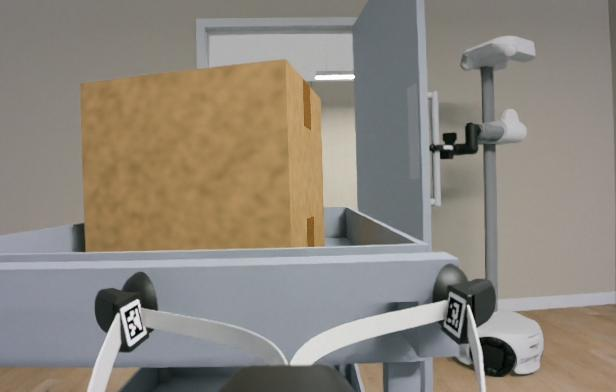

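Emit:
{"method": "move", "body": {"blocking": false, "r1": {"base":{"translate_m":-0.05}}}}

Emit:
{"method": "wait", "body": {"seconds": 3}}

Emit:
{"method": "move", "body": {"blocking": false, "r1": {"base":{"strafe_m":0.075}}}}

Emit:
{"method": "wait", "body": {"seconds": 3}}

Emit:
{"method": "move", "body": {"blocking": false, "r1": {"base":{"translate_m":0.6},"pace":"slow"}}}

Emit:
{"method": "wait", "body": {"seconds": 8, "cameras": ["r1_head_camera","r1_wrist_camera"]}}

Scene clock: 443.03 s.
move: r1 moving
r1.base_odometry: x=-4.951 y=+0.356 heading=+0.162
r1.turned_by_wheels: +0.000
r1.turned_by_imu: -0.001
r1.base_tilt: forward=-1.6 right=+1.2
r1.lidar_m: 0.47 0.51 2.38 2.24 2.29 3.07 2.96 3.03 2.61 2.48 2.52 0.55
r1.base_status: translate_m moving
r1.joint_positions: lift_m=+0.675 arm_m=+0.000 wrist_yaw_rad=-0.001 wrist_pitch_rad=+0.004 wrist_roll_rad=+0.000 gripper_m=+0.141
r1.joint_status: not commanded
r1.measured_speeds: translate_m=-0.107 strafe_m=+0.000 rotate_rad=-0.004 lift_m=+0.000 arm_m=+0.000 wrist_yaw_rad=+0.000 wrist_pitch_rad=+0.000 wrist_roll_rad=+0.000
r1.motor_effort: lift_m=+22(22) arm_m=+4(4) wheel_0=-7(7) wheel_1=-1(7) wheel_2=+5(9)
r1.servo_current: wrist_yaw_rad=39(65) wrist_pitch_rad=46(52) wrist_roll_rad=39(59) gripper_m=39(46)
r1.hand_pose: x=+0.4591 y=-0.0878 z=+0.8519 quat_wxyz=(+1.000, +0.000, +0.002, -0.001) (m; r1's base frame)
r1.wrist_depth_mm: - - - - - - - / - 574 535 - - - - / - 564 539 634 - - - / - 564 530 621 - - - / 574 564 535 615 - - - / - 194 - - 183 196 - / 1863 320 320 143 327 1756 1921
r2.base_odometry: x=-1.961 y=-0.311 heading=-2.832
r2.turned_by_wheels: +0.000
r2.turned_by_imu: +0.000
r2.base_tilt: forward=-0.7 right=+0.0
r2.lidar_m: 0.41 1.31 5.07 2.15 1.42 1.31 1.17 0.78 0.72 0.74 0.49 0.44
r2.base_status: not commanded
r2.joint_positions: lift_m=+0.900 arm_m=+0.000 wrist_yaw_rad=+0.330 wrist_pitch_rad=+0.001 wrist_roll_rad=+0.000 gripper_m=-0.029
r2.joint_status: not commanded
r2.measured_speeds: all 0
r2.motor_effort: lift_m=+19(19) arm_m=-7(7) wheel_0=+7(8) wheel_1=-5(5) wheel_2=+18(18)
r2.servo_current: wrist_yaw_rad=111(124) wrist_pitch_rad=39(46) wrist_roll_rad=46(59) gripper_m=98(111)
r2.contact_limits: translate_m 0.8
r2.hand_pose: x=+0.4723 y=+0.0106 z=+1.0778 quat_wxyz=(+0.986, +0.000, +0.001, +0.164) (m; r2's base frame)
r2.wrist_depth_mm: - - - 163 208 176 - / - - - 163 209 177 - / - - - 167 216 182 160 / - - - 168 213 176 161 / - - 1537 167 213 177 - / - - 183 167 200 181 166 / - - - - 211 178 -
pictures: none

Scene clock: 443.73 s.
earlier move: r1 done
r1.base_odometry: x=-4.971 y=+0.353 heading=+0.163
r1.turned_by_wheels: +0.000
r1.turned_by_imu: +0.000
r1.base_tilt: forward=-1.6 right=+1.2
r1.lidar_m: 0.49 0.53 2.35 2.24 2.31 3.07 2.93 3.02 2.60 2.48 2.55 0.54
r1.base_status: done
r1.joint_positions: lift_m=+0.675 arm_m=+0.000 wrist_yaw_rad=-0.001 wrist_pitch_rad=+0.004 wrist_roll_rad=+0.000 gripper_m=+0.141
r1.joint_status: not commanded
r1.measured_speeds: all 0
r1.motor_effort: lift_m=+22(22) arm_m=+4(4) wheel_0=-1(7) wheel_1=-1(7) wheel_2=-1(9)
r1.servo_current: wrist_yaw_rad=59(65) wrist_pitch_rad=39(52) wrist_roll_rad=46(65) gripper_m=46(46)
r1.hand_pose: x=+0.4591 y=-0.0878 z=+0.8519 quat_wxyz=(+1.000, +0.000, +0.002, -0.001) (m; r1's base frame)
r1.wrist_depth_mm: - - - - - - - / - - 564 - - - - / - 597 549 668 - - - / - 585 554 580 - - - / 569 597 564 - - - - / - 195 - 345 187 197 - / - 820 - 136 1708 1808 1983
r2.base_odometry: x=-1.961 y=-0.311 heading=-2.832
r2.turned_by_wheels: +0.000
r2.turned_by_imu: +0.000
r2.base_tilt: forward=-0.6 right=+0.0
r2.lidar_m: 0.42 1.34 5.07 2.11 1.43 1.33 1.14 0.77 0.72 0.74 0.49 0.44
r2.base_status: not commanded
r2.joint_positions: lift_m=+0.900 arm_m=+0.000 wrist_yaw_rad=+0.330 wrist_pitch_rad=+0.001 wrist_roll_rad=+0.000 gripper_m=-0.029
r2.joint_status: not commanded
r2.measured_speeds: all 0
r2.on_its_own: wrist_yaw_rad is at rest, and its servo_current (111 mA) is outside its rest range (0 to 104 mA)
r2.motor_effort: lift_m=+19(19) arm_m=-7(7) wheel_0=+7(8) wheel_1=-4(5) wheel_2=+18(18)
r2.servo_current: wrist_yaw_rad=111(124) wrist_pitch_rad=46(46) wrist_roll_rad=46(59) gripper_m=104(111)
r2.contact_limits: translate_m 0.8
r2.hand_pose: x=+0.4723 y=+0.0106 z=+1.0778 quat_wxyz=(+0.986, +0.000, +0.001, +0.164) (m; r2's base frame)
r2.wrist_depth_mm: - - - 163 208 176 - / - - - 163 210 177 - / - - - 168 216 182 160 / - - - 168 213 176 161 / - - 1576 167 214 177 - / - - 184 167 200 181 166 / - - - - 211 178 -
wait: 0.70 of 3 s (r1 has come to rest)
pictures: none

Scene clock: 444.23 s.
move: r1 moving
r1.base_odometry: x=-4.976 y=+0.389 heading=+0.163
r1.turned_by_wheels: +0.000
r1.turned_by_imu: +0.000
r1.base_tilt: forward=-1.6 right=+1.3
r1.lidar_m: 0.49 0.53 2.32 2.20 2.26 3.03 2.94 3.03 2.66 2.51 2.58 0.52
r1.base_status: strafe_m moving
r1.joint_positions: lift_m=+0.675 arm_m=+0.000 wrist_yaw_rad=-0.001 wrist_pitch_rad=+0.004 wrist_roll_rad=+0.000 gripper_m=+0.141
r1.joint_status: not commanded
r1.measured_speeds: translate_m=+0.000 strafe_m=+0.142 rotate_rad=+0.000 lift_m=+0.000 arm_m=+0.000 wrist_yaw_rad=+0.000 wrist_pitch_rad=+0.000 wrist_roll_rad=+0.000
r1.motor_effort: lift_m=+22(22) arm_m=+4(4) wheel_0=-9(11) wheel_1=+8(10) wheel_2=+1(2)
r1.servo_current: wrist_yaw_rad=46(65) wrist_pitch_rad=46(52) wrist_roll_rad=52(59) gripper_m=46(46)
r1.hand_pose: x=+0.4591 y=-0.0878 z=+0.8519 quat_wxyz=(+1.000, +0.000, +0.002, -0.001) (m; r1's base frame)
r1.wrist_depth_mm: - - - - - - - / - - 569 - - - - / - 597 554 549 - - - / - 597 569 554 - - - / 530 597 569 - - - - / - 195 175 345 186 196 - / - 1921 345 143 353 1808 1983
r2.base_odometry: x=-1.961 y=-0.311 heading=-2.832
r2.turned_by_wheels: +0.000
r2.turned_by_imu: +0.000
r2.base_tilt: forward=-0.7 right=+0.0
r2.lidar_m: 0.39 1.33 5.07 2.08 1.45 1.32 1.18 0.77 0.72 0.76 0.50 0.44
r2.base_status: not commanded
r2.joint_positions: lift_m=+0.900 arm_m=+0.000 wrist_yaw_rad=+0.330 wrist_pitch_rad=+0.001 wrist_roll_rad=+0.000 gripper_m=-0.029
r2.joint_status: not commanded
r2.measured_speeds: all 0
r2.motor_effort: lift_m=+19(19) arm_m=-7(7) wheel_0=+7(8) wheel_1=-5(5) wheel_2=+18(18)
r2.servo_current: wrist_yaw_rad=98(124) wrist_pitch_rad=39(46) wrist_roll_rad=39(52) gripper_m=104(111)
r2.contact_limits: translate_m 0.8
r2.hand_pose: x=+0.4723 y=+0.0106 z=+1.0778 quat_wxyz=(+0.986, +0.000, +0.001, +0.164) (m; r2's base frame)
r2.wrist_depth_mm: - - - 163 208 176 - / - - - 163 209 178 - / - - - 167 216 182 160 / - - - 168 213 177 161 / - - 1499 167 213 177 - / - - 183 168 200 181 166 / - - 1576 - 211 178 -
pictures: none

Scene clock: 445.03 s.
earlier move: r1 done
r1.base_odometry: x=-4.983 y=+0.427 heading=+0.163
r1.turned_by_wheels: +0.000
r1.turned_by_imu: +0.000
r1.base_tilt: forward=-1.6 right=+1.2
r1.lidar_m: 0.49 0.54 2.28 2.17 2.27 2.97 2.93 3.02 2.72 2.55 2.63 0.55
r1.base_status: done
r1.joint_positions: lift_m=+0.675 arm_m=+0.000 wrist_yaw_rad=-0.001 wrist_pitch_rad=+0.004 wrist_roll_rad=+0.000 gripper_m=+0.141
r1.joint_status: not commanded
r1.measured_speeds: all 0
r1.motor_effort: lift_m=+22(22) arm_m=+4(4) wheel_0=-1(11) wheel_1=+1(10) wheel_2=+0(2)
r1.servo_current: wrist_yaw_rad=72(72) wrist_pitch_rad=39(52) wrist_roll_rad=46(65) gripper_m=46(46)
r1.hand_pose: x=+0.4591 y=-0.0878 z=+0.8519 quat_wxyz=(+1.000, +0.000, +0.002, -0.001) (m; r1's base frame)
r1.wrist_depth_mm: - - - - - - - / - - 580 559 - - - / - - 585 549 - - - / - - 574 554 - - - / - 574 585 - - - - / - 195 - 345 187 196 - / 353 1863 831 136 1808 349 1863
r2.base_odometry: x=-1.961 y=-0.311 heading=-2.832
r2.turned_by_wheels: +0.000
r2.turned_by_imu: +0.000
r2.base_tilt: forward=-0.6 right=+0.0
r2.lidar_m: 0.41 1.33 5.07 2.08 1.41 1.32 1.16 0.79 0.71 0.74 0.52 0.44
r2.base_status: not commanded
r2.joint_positions: lift_m=+0.900 arm_m=+0.000 wrist_yaw_rad=+0.330 wrist_pitch_rad=+0.001 wrist_roll_rad=+0.000 gripper_m=-0.029
r2.joint_status: not commanded
r2.measured_speeds: all 0
r2.on_its_own: wrist_yaw_rad is at rest, and its servo_current (111 mA) is outside its rest range (0 to 104 mA)
r2.motor_effort: lift_m=+20(20) arm_m=-7(7) wheel_0=+8(8) wheel_1=-5(5) wheel_2=+18(18)
r2.servo_current: wrist_yaw_rad=111(124) wrist_pitch_rad=39(46) wrist_roll_rad=39(52) gripper_m=104(111)
r2.contact_limits: translate_m 0.8
r2.hand_pose: x=+0.4723 y=+0.0106 z=+1.0778 quat_wxyz=(+0.986, +0.000, +0.001, +0.164) (m; r2's base frame)
r2.wrist_depth_mm: - - - 163 208 176 - / - - - 163 209 178 - / - - - 167 216 182 160 / - - - 168 213 177 161 / - - 1537 166 214 177 - / - - 184 167 200 181 166 / - - 1537 - 211 178 -
wait: 0.80 of 3 s (r1 has come to rest)
pictures: none

Scene clock: 445.53 s.
move: r1 moving
r1.base_odometry: x=-4.970 y=+0.429 heading=+0.163
r1.turned_by_wheels: +0.000
r1.turned_by_imu: +0.000
r1.base_tilt: forward=-1.6 right=+1.3
r1.lidar_m: 0.49 0.51 2.28 2.18 2.22 2.99 2.94 3.03 2.67 2.56 2.62 0.53
r1.base_status: translate_m moving
r1.joint_positions: lift_m=+0.675 arm_m=+0.000 wrist_yaw_rad=-0.001 wrist_pitch_rad=+0.004 wrist_roll_rad=+0.000 gripper_m=+0.141
r1.joint_status: not commanded
r1.measured_speeds: translate_m=+0.049 strafe_m=+0.000 rotate_rad=-0.002 lift_m=+0.000 arm_m=+0.000 wrist_yaw_rad=+0.000 wrist_pitch_rad=+0.000 wrist_roll_rad=+0.000
r1.motor_effort: lift_m=+22(22) arm_m=+4(4) wheel_0=+7(7) wheel_1=+6(6) wheel_2=-7(7)
r1.servo_current: wrist_yaw_rad=33(72) wrist_pitch_rad=46(46) wrist_roll_rad=33(72) gripper_m=39(46)
r1.hand_pose: x=+0.4591 y=-0.0878 z=+0.8519 quat_wxyz=(+1.000, +0.000, +0.002, -0.001) (m; r1's base frame)
r1.wrist_depth_mm: - - - - - - - / - - 574 539 - - - / - - 569 535 - - - / - - 564 539 - - - / - 569 569 539 - - - / - 196 - - 186 193 - / 343 1983 809 143 1756 338 1863
r2.base_odometry: x=-1.961 y=-0.311 heading=-2.832
r2.turned_by_wheels: +0.000
r2.turned_by_imu: +0.000
r2.base_tilt: forward=-0.6 right=+0.0
r2.lidar_m: 0.40 1.30 5.07 2.15 1.43 1.34 1.15 0.79 0.72 0.75 0.52 0.45
r2.base_status: not commanded
r2.joint_positions: lift_m=+0.900 arm_m=+0.000 wrist_yaw_rad=+0.330 wrist_pitch_rad=+0.001 wrist_roll_rad=+0.000 gripper_m=-0.029
r2.joint_status: not commanded
r2.measured_speeds: all 0
r2.motor_effort: lift_m=+19(19) arm_m=-7(7) wheel_0=+7(8) wheel_1=-4(5) wheel_2=+18(18)
r2.servo_current: wrist_yaw_rad=117(117) wrist_pitch_rad=39(39) wrist_roll_rad=46(59) gripper_m=104(111)
r2.contact_limits: translate_m 0.8
r2.hand_pose: x=+0.4723 y=+0.0106 z=+1.0778 quat_wxyz=(+0.986, +0.000, +0.001, +0.164) (m; r2's base frame)
r2.wrist_depth_mm: - - - 163 208 176 - / - - - 164 210 178 - / - - - 168 216 182 160 / - - - 168 213 176 161 / - - 1576 167 214 177 - / - - 183 167 200 181 166 / - - 1618 - 211 179 -
pictures: none

Scene clock: 452.30 s.
earlier move: r1 done
r1.base_odometry: x=-4.391 y=+0.524 heading=+0.163
r1.turned_by_wheels: +0.000
r1.turned_by_imu: +0.000
r1.base_tilt: forward=-1.6 right=+1.3
r1.lidar_m: 0.45 0.47 2.33 2.18 2.29 3.00 3.58 3.64 2.69 2.53 2.60 0.52
r1.base_status: done
r1.joint_positions: lift_m=+0.675 arm_m=+0.000 wrist_yaw_rad=-0.003 wrist_pitch_rad=+0.004 wrist_roll_rad=+0.000 gripper_m=+0.141
r1.joint_status: not commanded
r1.measured_speeds: all 0
r1.motor_effort: lift_m=+22(22) arm_m=+4(5) wheel_0=+4(8) wheel_1=+3(10) wheel_2=-3(16)
r1.servo_current: wrist_yaw_rad=59(72) wrist_pitch_rad=39(52) wrist_roll_rad=46(72) gripper_m=39(52)
r1.hand_pose: x=+0.4590 y=-0.0882 z=+0.8519 quat_wxyz=(+1.000, +0.000, +0.002, -0.001) (m; r1's base frame)
r1.wrist_depth_mm: - - - - - 1138 - / - 539 512 496 - 1138 1499 / - 539 517 492 - 1160 - / - 549 517 496 - 1182 - / 496 539 512 504 - 1078 - / - 193 - - 186 196 - / 294 294 296 145 297 301 1464
r2.base_odometry: x=-1.961 y=-0.311 heading=-2.832
r2.turned_by_wheels: +0.000
r2.turned_by_imu: +0.001
r2.base_tilt: forward=-0.6 right=+0.0
r2.lidar_m: 0.42 1.21 5.09 2.11 1.40 1.30 1.15 0.79 0.72 0.75 0.52 0.44
r2.base_status: not commanded
r2.joint_positions: lift_m=+0.900 arm_m=+0.000 wrist_yaw_rad=+0.330 wrist_pitch_rad=+0.001 wrist_roll_rad=+0.000 gripper_m=-0.029
r2.joint_status: not commanded
r2.measured_speeds: all 0
r2.motor_effort: lift_m=+19(20) arm_m=-7(7) wheel_0=+7(8) wheel_1=-5(5) wheel_2=+18(18)
r2.servo_current: wrist_yaw_rad=104(124) wrist_pitch_rad=39(46) wrist_roll_rad=39(65) gripper_m=104(111)
r2.contact_limits: translate_m 0.8
r2.hand_pose: x=+0.4723 y=+0.0106 z=+1.0778 quat_wxyz=(+0.986, +0.000, +0.001, +0.164) (m; r2's base frame)
r2.wrist_depth_mm: - - - 163 208 176 - / - - - 163 210 178 - / - - - 168 216 182 160 / - - - 168 213 177 161 / - - - 166 213 177 - / - - 184 167 200 181 166 / - - - - 211 178 -
wait: 6.77 of 8 s (r1 has come to rest)
pictures: r1_head_camera, r1_wrist_camera
Images, in order (width x height): r1_head_camera 420x560, r1_wrist_camera 616x392.

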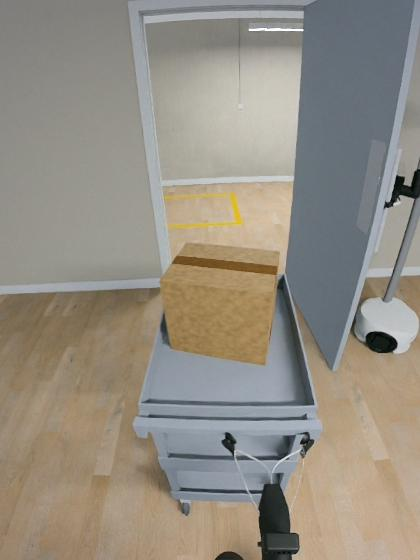

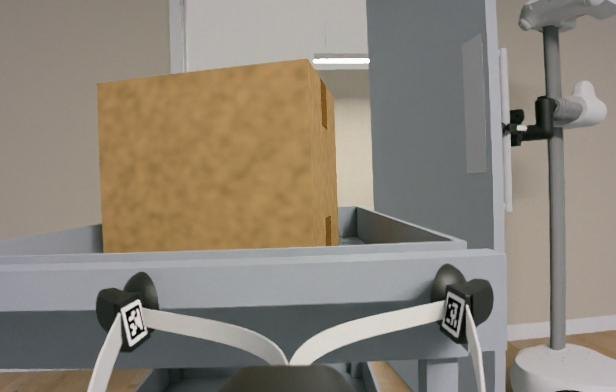

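Emit:
{"method": "move", "body": {"blocking": false, "r1": {"base":{"translate_m":0.7},"pace":"slow"}}}

Emit:
{"method": "wait", "body": {"seconds": 9, "cameras": ["r1_head_camera"]}}

Scene clock: 464.73 s.
move: r1 moving
r1.base_odometry: x=-4.378 y=+0.526 heading=+0.163
r1.turned_by_wheels: +0.000
r1.turned_by_imu: +0.000
r1.base_tilt: forward=-1.6 right=+1.2
r1.lidar_m: 0.45 0.48 2.33 2.19 2.26 2.99 3.60 3.66 2.68 2.54 2.58 0.52
r1.base_status: translate_m moving
r1.joint_positions: lift_m=+0.675 arm_m=+0.000 wrist_yaw_rad=-0.003 wrist_pitch_rad=+0.004 wrist_roll_rad=+0.000 gripper_m=+0.141
r1.joint_status: not commanded
r1.measured_speeds: translate_m=+0.047 strafe_m=+0.000 rotate_rad=-0.003 lift_m=+0.000 arm_m=+0.000 wrist_yaw_rad=+0.000 wrist_pitch_rad=+0.000 wrist_roll_rad=+0.000
r1.motor_effort: lift_m=+22(22) arm_m=+5(5) wheel_0=+7(9) wheel_1=+6(6) wheel_2=-7(10)
r1.servo_current: wrist_yaw_rad=46(65) wrist_pitch_rad=39(46) wrist_roll_rad=46(59) gripper_m=39(46)
r1.hand_pose: x=+0.4590 y=-0.0882 z=+0.8519 quat_wxyz=(+1.000, +0.000, +0.002, -0.001) (m; r1's base frame)
r1.wrist_depth_mm: - - - - - 1160 - / - 535 512 492 - 1138 1464 / - 539 508 500 - 1160 - / - 539 512 504 - 1160 - / 500 539 517 500 - - - / - 192 - - 186 195 - / 294 294 294 145 297 303 1499
r2: as last shown
r2.turned_by_imu: +0.000
r2.base_tilt: forward=-0.7 right=+0.0
r2.lidar_m: 0.41 1.19 5.08 2.10 1.45 1.33 1.17 0.80 0.72 0.74 0.51 0.44
r2.motor_effort: lift_m=+19(20) arm_m=-7(7) wheel_0=+7(7) wheel_1=-5(5) wheel_2=+18(18)
r2.servo_current: wrist_yaw_rad=104(124) wrist_pitch_rad=39(46) wrist_roll_rad=52(52) gripper_m=104(111)
r2.contact_limits: translate_m 0.8
r2.wrist_depth_mm: - - - 163 208 176 - / - - - 163 209 178 - / - - - 168 216 182 160 / - - - 168 213 176 161 / - - - 167 213 177 - / - - 183 167 199 181 166 / - - - - 211 178 -
pictures: none

Scene clock: 472.50 s.
earlier move: r1 done
r1.base_odometry: x=-3.700 y=+0.638 heading=+0.163
r1.turned_by_wheels: +0.000
r1.turned_by_imu: -0.001
r1.base_tilt: forward=-1.6 right=+1.2
r1.lidar_m: 0.45 0.48 2.15 2.21 2.32 3.03 - 3.72 2.64 2.49 0.88 0.54
r1.base_status: done
r1.joint_positions: lift_m=+0.675 arm_m=+0.000 wrist_yaw_rad=-0.003 wrist_pitch_rad=+0.004 wrist_roll_rad=+0.000 gripper_m=+0.141
r1.joint_status: not commanded
r1.measured_speeds: all 0
r1.motor_effort: lift_m=+22(22) arm_m=+5(5) wheel_0=+3(9) wheel_1=+2(7) wheel_2=-2(11)
r1.servo_current: wrist_yaw_rad=52(72) wrist_pitch_rad=39(52) wrist_roll_rad=39(72) gripper_m=46(52)
r1.hand_pose: x=+0.4590 y=-0.0882 z=+0.8519 quat_wxyz=(+1.000, +0.000, +0.002, -0.001) (m; r1's base frame)
r1.wrist_depth_mm: - - - - - - - / - 539 517 500 - - - / - 539 512 496 - - - / - 544 512 500 - - - / 500 544 512 500 - - - / - 192 - - 182 193 - / 296 296 294 144 297 - -
r2.base_odometry: x=-1.961 y=-0.311 heading=-2.832
r2.turned_by_wheels: +0.000
r2.turned_by_imu: +0.001
r2.base_tilt: forward=-0.7 right=+0.1
r2.lidar_m: 0.41 1.28 5.06 2.13 1.43 1.33 1.14 0.79 0.72 0.74 0.51 0.47
r2.base_status: not commanded
r2.joint_positions: lift_m=+0.900 arm_m=+0.000 wrist_yaw_rad=+0.330 wrist_pitch_rad=+0.001 wrist_roll_rad=+0.000 gripper_m=-0.029
r2.joint_status: not commanded
r2.measured_speeds: all 0
r2.motor_effort: lift_m=+19(20) arm_m=-7(7) wheel_0=+7(8) wheel_1=-5(5) wheel_2=+18(19)
r2.servo_current: wrist_yaw_rad=104(124) wrist_pitch_rad=39(52) wrist_roll_rad=39(65) gripper_m=104(111)
r2.contact_limits: translate_m 0.8
r2.hand_pose: x=+0.4723 y=+0.0106 z=+1.0778 quat_wxyz=(+0.986, +0.000, +0.001, +0.164) (m; r2's base frame)
r2.wrist_depth_mm: - - - 163 208 176 - / - - - 164 209 177 - / - - - 167 216 182 160 / - - - 168 213 176 161 / - - - 166 214 177 - / - - 184 167 199 181 166 / - - - - 211 178 -
wait: 7.77 of 9 s (r1 has come to rest)
pictures: r1_head_camera
Images, in order (width x height): r1_head_camera 420x560.

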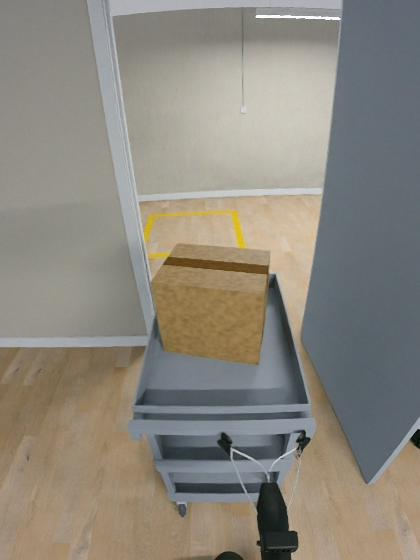

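Emit:
{"method": "move", "body": {"blocking": false, "r1": {"base":{"translate_m":0.6},"pace":"slow"}}}

Emit:
{"method": "wait", "body": {"seconds": 8, "cameras": ["r1_head_camera"]}}

Scene clock: 482.77 s.
move: r1 moving
r1.base_odometry: x=-3.688 y=+0.640 heading=+0.163
r1.turned_by_wheels: +0.000
r1.turned_by_imu: +0.000
r1.base_tilt: forward=-1.6 right=+1.2
r1.lidar_m: 0.46 0.48 2.16 2.22 2.32 3.04 - 3.76 2.62 2.50 0.89 0.54
r1.base_status: translate_m moving
r1.joint_positions: lift_m=+0.675 arm_m=+0.000 wrist_yaw_rad=-0.003 wrist_pitch_rad=+0.004 wrist_roll_rad=+0.000 gripper_m=+0.141
r1.joint_status: not commanded
r1.measured_speeds: translate_m=+0.050 strafe_m=+0.000 rotate_rad=+0.004 lift_m=+0.000 arm_m=+0.000 wrist_yaw_rad=+0.000 wrist_pitch_rad=+0.000 wrist_roll_rad=+0.000
r1.motor_effort: lift_m=+22(22) arm_m=+4(5) wheel_0=+6(7) wheel_1=+5(6) wheel_2=-9(10)
r1.servo_current: wrist_yaw_rad=39(72) wrist_pitch_rad=46(52) wrist_roll_rad=33(52) gripper_m=39(46)
r1.hand_pose: x=+0.4590 y=-0.0882 z=+0.8519 quat_wxyz=(+1.000, +0.000, +0.002, -0.001) (m; r1's base frame)
r1.wrist_depth_mm: - - - - - - - / - 525 508 569 - - - / - 535 508 554 - - - / - 535 504 496 - - - / 525 535 508 496 - - - / - 189 - - 186 195 - / 290 293 291 145 303 - -
r2: as last shown
r2.turned_by_imu: +0.000
r2.base_tilt: forward=-0.7 right=+0.0
r2.lidar_m: 0.39 1.31 5.08 2.11 1.44 1.33 1.16 0.79 0.72 0.74 0.50 0.46
r2.motor_effort: lift_m=+19(19) arm_m=-6(7) wheel_0=+7(8) wheel_1=-5(5) wheel_2=+18(18)
r2.servo_current: wrist_yaw_rad=104(117) wrist_pitch_rad=46(46) wrist_roll_rad=46(59) gripper_m=111(111)
r2.contact_limits: translate_m 0.8
r2.wrist_depth_mm: - - - 163 208 176 - / - - - 163 208 178 - / - - - 167 216 182 160 / - - - 168 213 176 161 / - - - 166 214 177 - / - - 184 167 200 182 166 / - - - - 211 178 -
pictures: none

Scene clock: 489.53 s.
earlier move: r1 done
r1.base_odometry: x=-3.108 y=+0.736 heading=+0.163
r1.turned_by_wheels: +0.000
r1.turned_by_imu: -0.001
r1.base_tilt: forward=-1.5 right=+1.2
r1.lidar_m: 0.46 0.48 1.35 2.26 2.33 3.11 - 3.70 2.61 0.60 0.63 0.53
r1.base_status: done
r1.joint_positions: lift_m=+0.675 arm_m=+0.000 wrist_yaw_rad=-0.001 wrist_pitch_rad=+0.004 wrist_roll_rad=+0.000 gripper_m=+0.141
r1.joint_status: not commanded
r1.measured_speeds: all 0
r1.motor_effort: lift_m=+22(22) arm_m=+4(5) wheel_0=+4(9) wheel_1=+3(8) wheel_2=-2(10)
r1.servo_current: wrist_yaw_rad=52(78) wrist_pitch_rad=46(52) wrist_roll_rad=46(65) gripper_m=46(52)
r1.hand_pose: x=+0.4591 y=-0.0878 z=+0.8519 quat_wxyz=(+1.000, +0.000, +0.002, -0.001) (m; r1's base frame)
r1.wrist_depth_mm: 778 - - - - - - / 778 539 508 564 - - - / 798 530 504 549 - - - / 809 539 508 496 - - - / 512 539 508 496 - - - / - 190 - - 187 195 - / 291 293 296 145 301 1808 -
r2.base_odometry: x=-1.961 y=-0.311 heading=-2.832
r2.turned_by_wheels: +0.000
r2.turned_by_imu: +0.001
r2.base_tilt: forward=-0.7 right=+0.1
r2.lidar_m: 0.41 4.45 5.06 2.12 1.44 1.32 1.18 0.80 0.72 0.74 0.50 0.45
r2.base_status: not commanded
r2.joint_positions: lift_m=+0.900 arm_m=+0.000 wrist_yaw_rad=+0.330 wrist_pitch_rad=+0.001 wrist_roll_rad=+0.000 gripper_m=-0.029
r2.joint_status: not commanded
r2.measured_speeds: all 0
r2.motor_effort: lift_m=+19(20) arm_m=-7(7) wheel_0=+7(8) wheel_1=-4(5) wheel_2=+18(18)
r2.servo_current: wrist_yaw_rad=104(130) wrist_pitch_rad=46(46) wrist_roll_rad=46(65) gripper_m=104(117)
r2.contact_limits: translate_m 0.8
r2.hand_pose: x=+0.4723 y=+0.0106 z=+1.0778 quat_wxyz=(+0.986, +0.000, +0.001, +0.164) (m; r2's base frame)
r2.wrist_depth_mm: - - - 163 208 176 - / - - - 164 209 178 - / - - - 167 216 182 160 / - - - 168 213 177 161 / - - - 167 215 177 - / - - 184 168 200 181 166 / - - - - 211 178 -
wait: 6.77 of 8 s (r1 has come to rest)
pictures: r1_head_camera
Images, in order (width x height): r1_head_camera 420x560.

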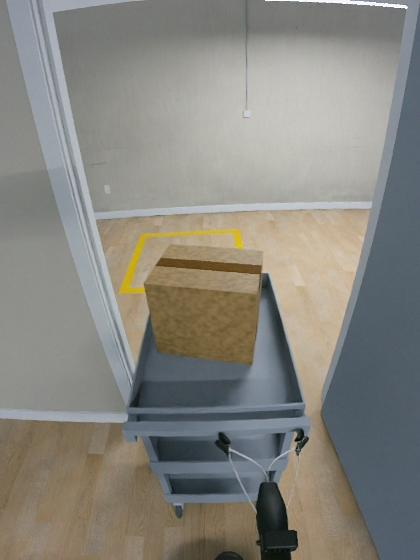

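Emit:
{"method": "move", "body": {"blocking": false, "r1": {"base":{"translate_m":0.6},"pace":"slow"}}}

Emit:
{"method": "wait", "body": {"seconds": 8, "cameras": ["r1_head_camera","r1_wrist_camera"]}}

Scene clock: 494.40 s.
move: r1 moving
r1.base_odometry: x=-3.096 y=+0.738 heading=+0.164
r1.turned_by_wheels: +0.000
r1.turned_by_imu: +0.000
r1.base_tilt: forward=-1.6 right=+1.3
r1.lidar_m: 0.45 0.47 1.34 2.25 2.33 3.10 - 3.70 2.61 0.62 0.62 0.53
r1.base_status: translate_m moving
r1.joint_positions: lift_m=+0.675 arm_m=+0.000 wrist_yaw_rad=-0.001 wrist_pitch_rad=+0.004 wrist_roll_rad=+0.000 gripper_m=+0.141
r1.joint_status: not commanded
r1.measured_speeds: translate_m=+0.049 strafe_m=+0.000 rotate_rad=+0.001 lift_m=+0.000 arm_m=+0.000 wrist_yaw_rad=+0.000 wrist_pitch_rad=+0.000 wrist_roll_rad=+0.000
r1.motor_effort: lift_m=+22(22) arm_m=+5(5) wheel_0=+6(9) wheel_1=+5(6) wheel_2=-8(9)
r1.servo_current: wrist_yaw_rad=52(65) wrist_pitch_rad=46(46) wrist_roll_rad=52(72) gripper_m=39(46)
r1.hand_pose: x=+0.4591 y=-0.0878 z=+0.8519 quat_wxyz=(+1.000, +0.000, +0.002, -0.001) (m; r1's base frame)
r1.wrist_depth_mm: - - - - - - - / 788 535 508 591 - - - / 778 530 504 580 - - - / - 535 508 559 - - - / 530 535 508 554 - - - / - 189 - - 187 195 - / 290 293 294 145 297 1808 -
r2: as last shown
r2.turned_by_imu: +0.000
r2.base_tilt: forward=-0.7 right=+0.0
r2.lidar_m: 0.41 4.48 5.08 2.12 1.44 1.34 1.16 0.80 0.72 0.76 0.50 0.44
r2.motor_effort: lift_m=+20(20) arm_m=-7(7) wheel_0=+7(8) wheel_1=-5(5) wheel_2=+18(18)
r2.servo_current: wrist_yaw_rad=104(117) wrist_pitch_rad=39(46) wrist_roll_rad=46(59) gripper_m=98(111)
r2.contact_limits: translate_m 0.8
r2.wrist_depth_mm: - - - 163 208 176 - / - - - 163 209 178 - / - - - 167 216 182 160 / - - - 168 213 176 161 / - - - 167 214 177 - / - - 183 167 200 181 166 / - - - - 212 178 -
pictures: none

Scene clock: 501.17 s.
earlier move: r1 done
r1.base_odometry: x=-2.517 y=+0.834 heading=+0.164
r1.turned_by_wheels: +0.000
r1.turned_by_imu: +0.000
r1.base_tilt: forward=-1.6 right=+1.3
r1.lidar_m: 0.44 0.45 0.57 1.38 2.36 3.13 - 3.81 0.60 0.54 0.54 0.53
r1.base_status: done
r1.joint_positions: lift_m=+0.675 arm_m=+0.000 wrist_yaw_rad=-0.001 wrist_pitch_rad=+0.004 wrist_roll_rad=+0.000 gripper_m=+0.141
r1.joint_status: not commanded
r1.measured_speeds: all 0
r1.motor_effort: lift_m=+22(22) arm_m=+5(5) wheel_0=+3(9) wheel_1=+3(8) wheel_2=-4(10)
r1.servo_current: wrist_yaw_rad=72(78) wrist_pitch_rad=46(52) wrist_roll_rad=46(78) gripper_m=39(52)
r1.hand_pose: x=+0.4591 y=-0.0876 z=+0.8519 quat_wxyz=(+1.000, +0.000, +0.002, +0.000) (m; r1's base frame)
r1.wrist_depth_mm: - - - - - - - / - 525 504 - - - - / - 530 508 668 - - - / - 525 504 554 - - - / 544 535 504 539 - - - / - 192 - - 186 195 - / 290 293 297 145 301 1808 1921
r2.base_odometry: x=-1.961 y=-0.311 heading=-2.832
r2.turned_by_wheels: +0.000
r2.turned_by_imu: +0.001
r2.base_tilt: forward=-0.7 right=+0.0
r2.lidar_m: 0.41 4.46 5.07 2.16 1.44 1.31 1.16 0.80 0.73 0.72 0.51 0.44
r2.base_status: not commanded
r2.joint_positions: lift_m=+0.900 arm_m=+0.000 wrist_yaw_rad=+0.330 wrist_pitch_rad=+0.001 wrist_roll_rad=+0.000 gripper_m=-0.029
r2.joint_status: not commanded
r2.measured_speeds: all 0
r2.on_its_own: wrist_yaw_rad is at rest, and its servo_current (111 mA) is outside its rest range (0 to 104 mA)
r2.motor_effort: lift_m=+19(20) arm_m=-7(7) wheel_0=+7(8) wheel_1=-5(5) wheel_2=+18(18)
r2.servo_current: wrist_yaw_rad=111(130) wrist_pitch_rad=39(46) wrist_roll_rad=33(65) gripper_m=111(111)
r2.contact_limits: translate_m 0.8
r2.hand_pose: x=+0.4723 y=+0.0106 z=+1.0778 quat_wxyz=(+0.986, +0.000, +0.001, +0.164) (m; r2's base frame)
r2.wrist_depth_mm: - - - 163 208 176 - / - - - 163 210 177 - / - - - 167 216 183 160 / - - - 168 213 176 161 / - - - 167 214 177 - / - - 183 167 199 181 166 / - - - - 211 178 -
wait: 6.77 of 8 s (r1 has come to rest)
pictures: r1_head_camera, r1_wrist_camera
Images, in order (width x height): r1_head_camera 420x560, r1_wrist_camera 616x392.

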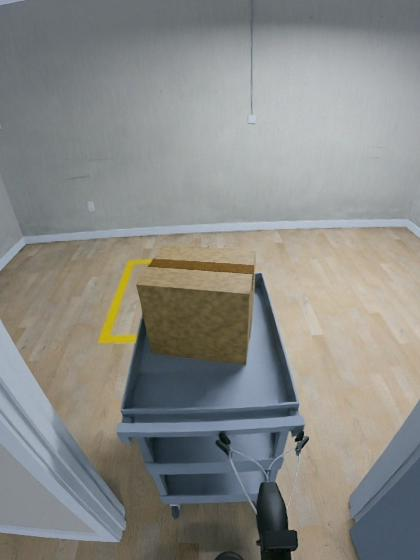

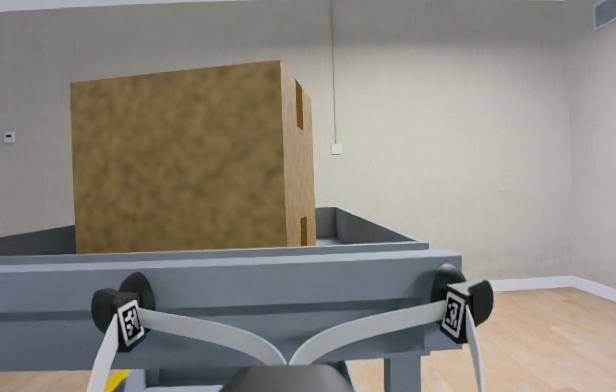

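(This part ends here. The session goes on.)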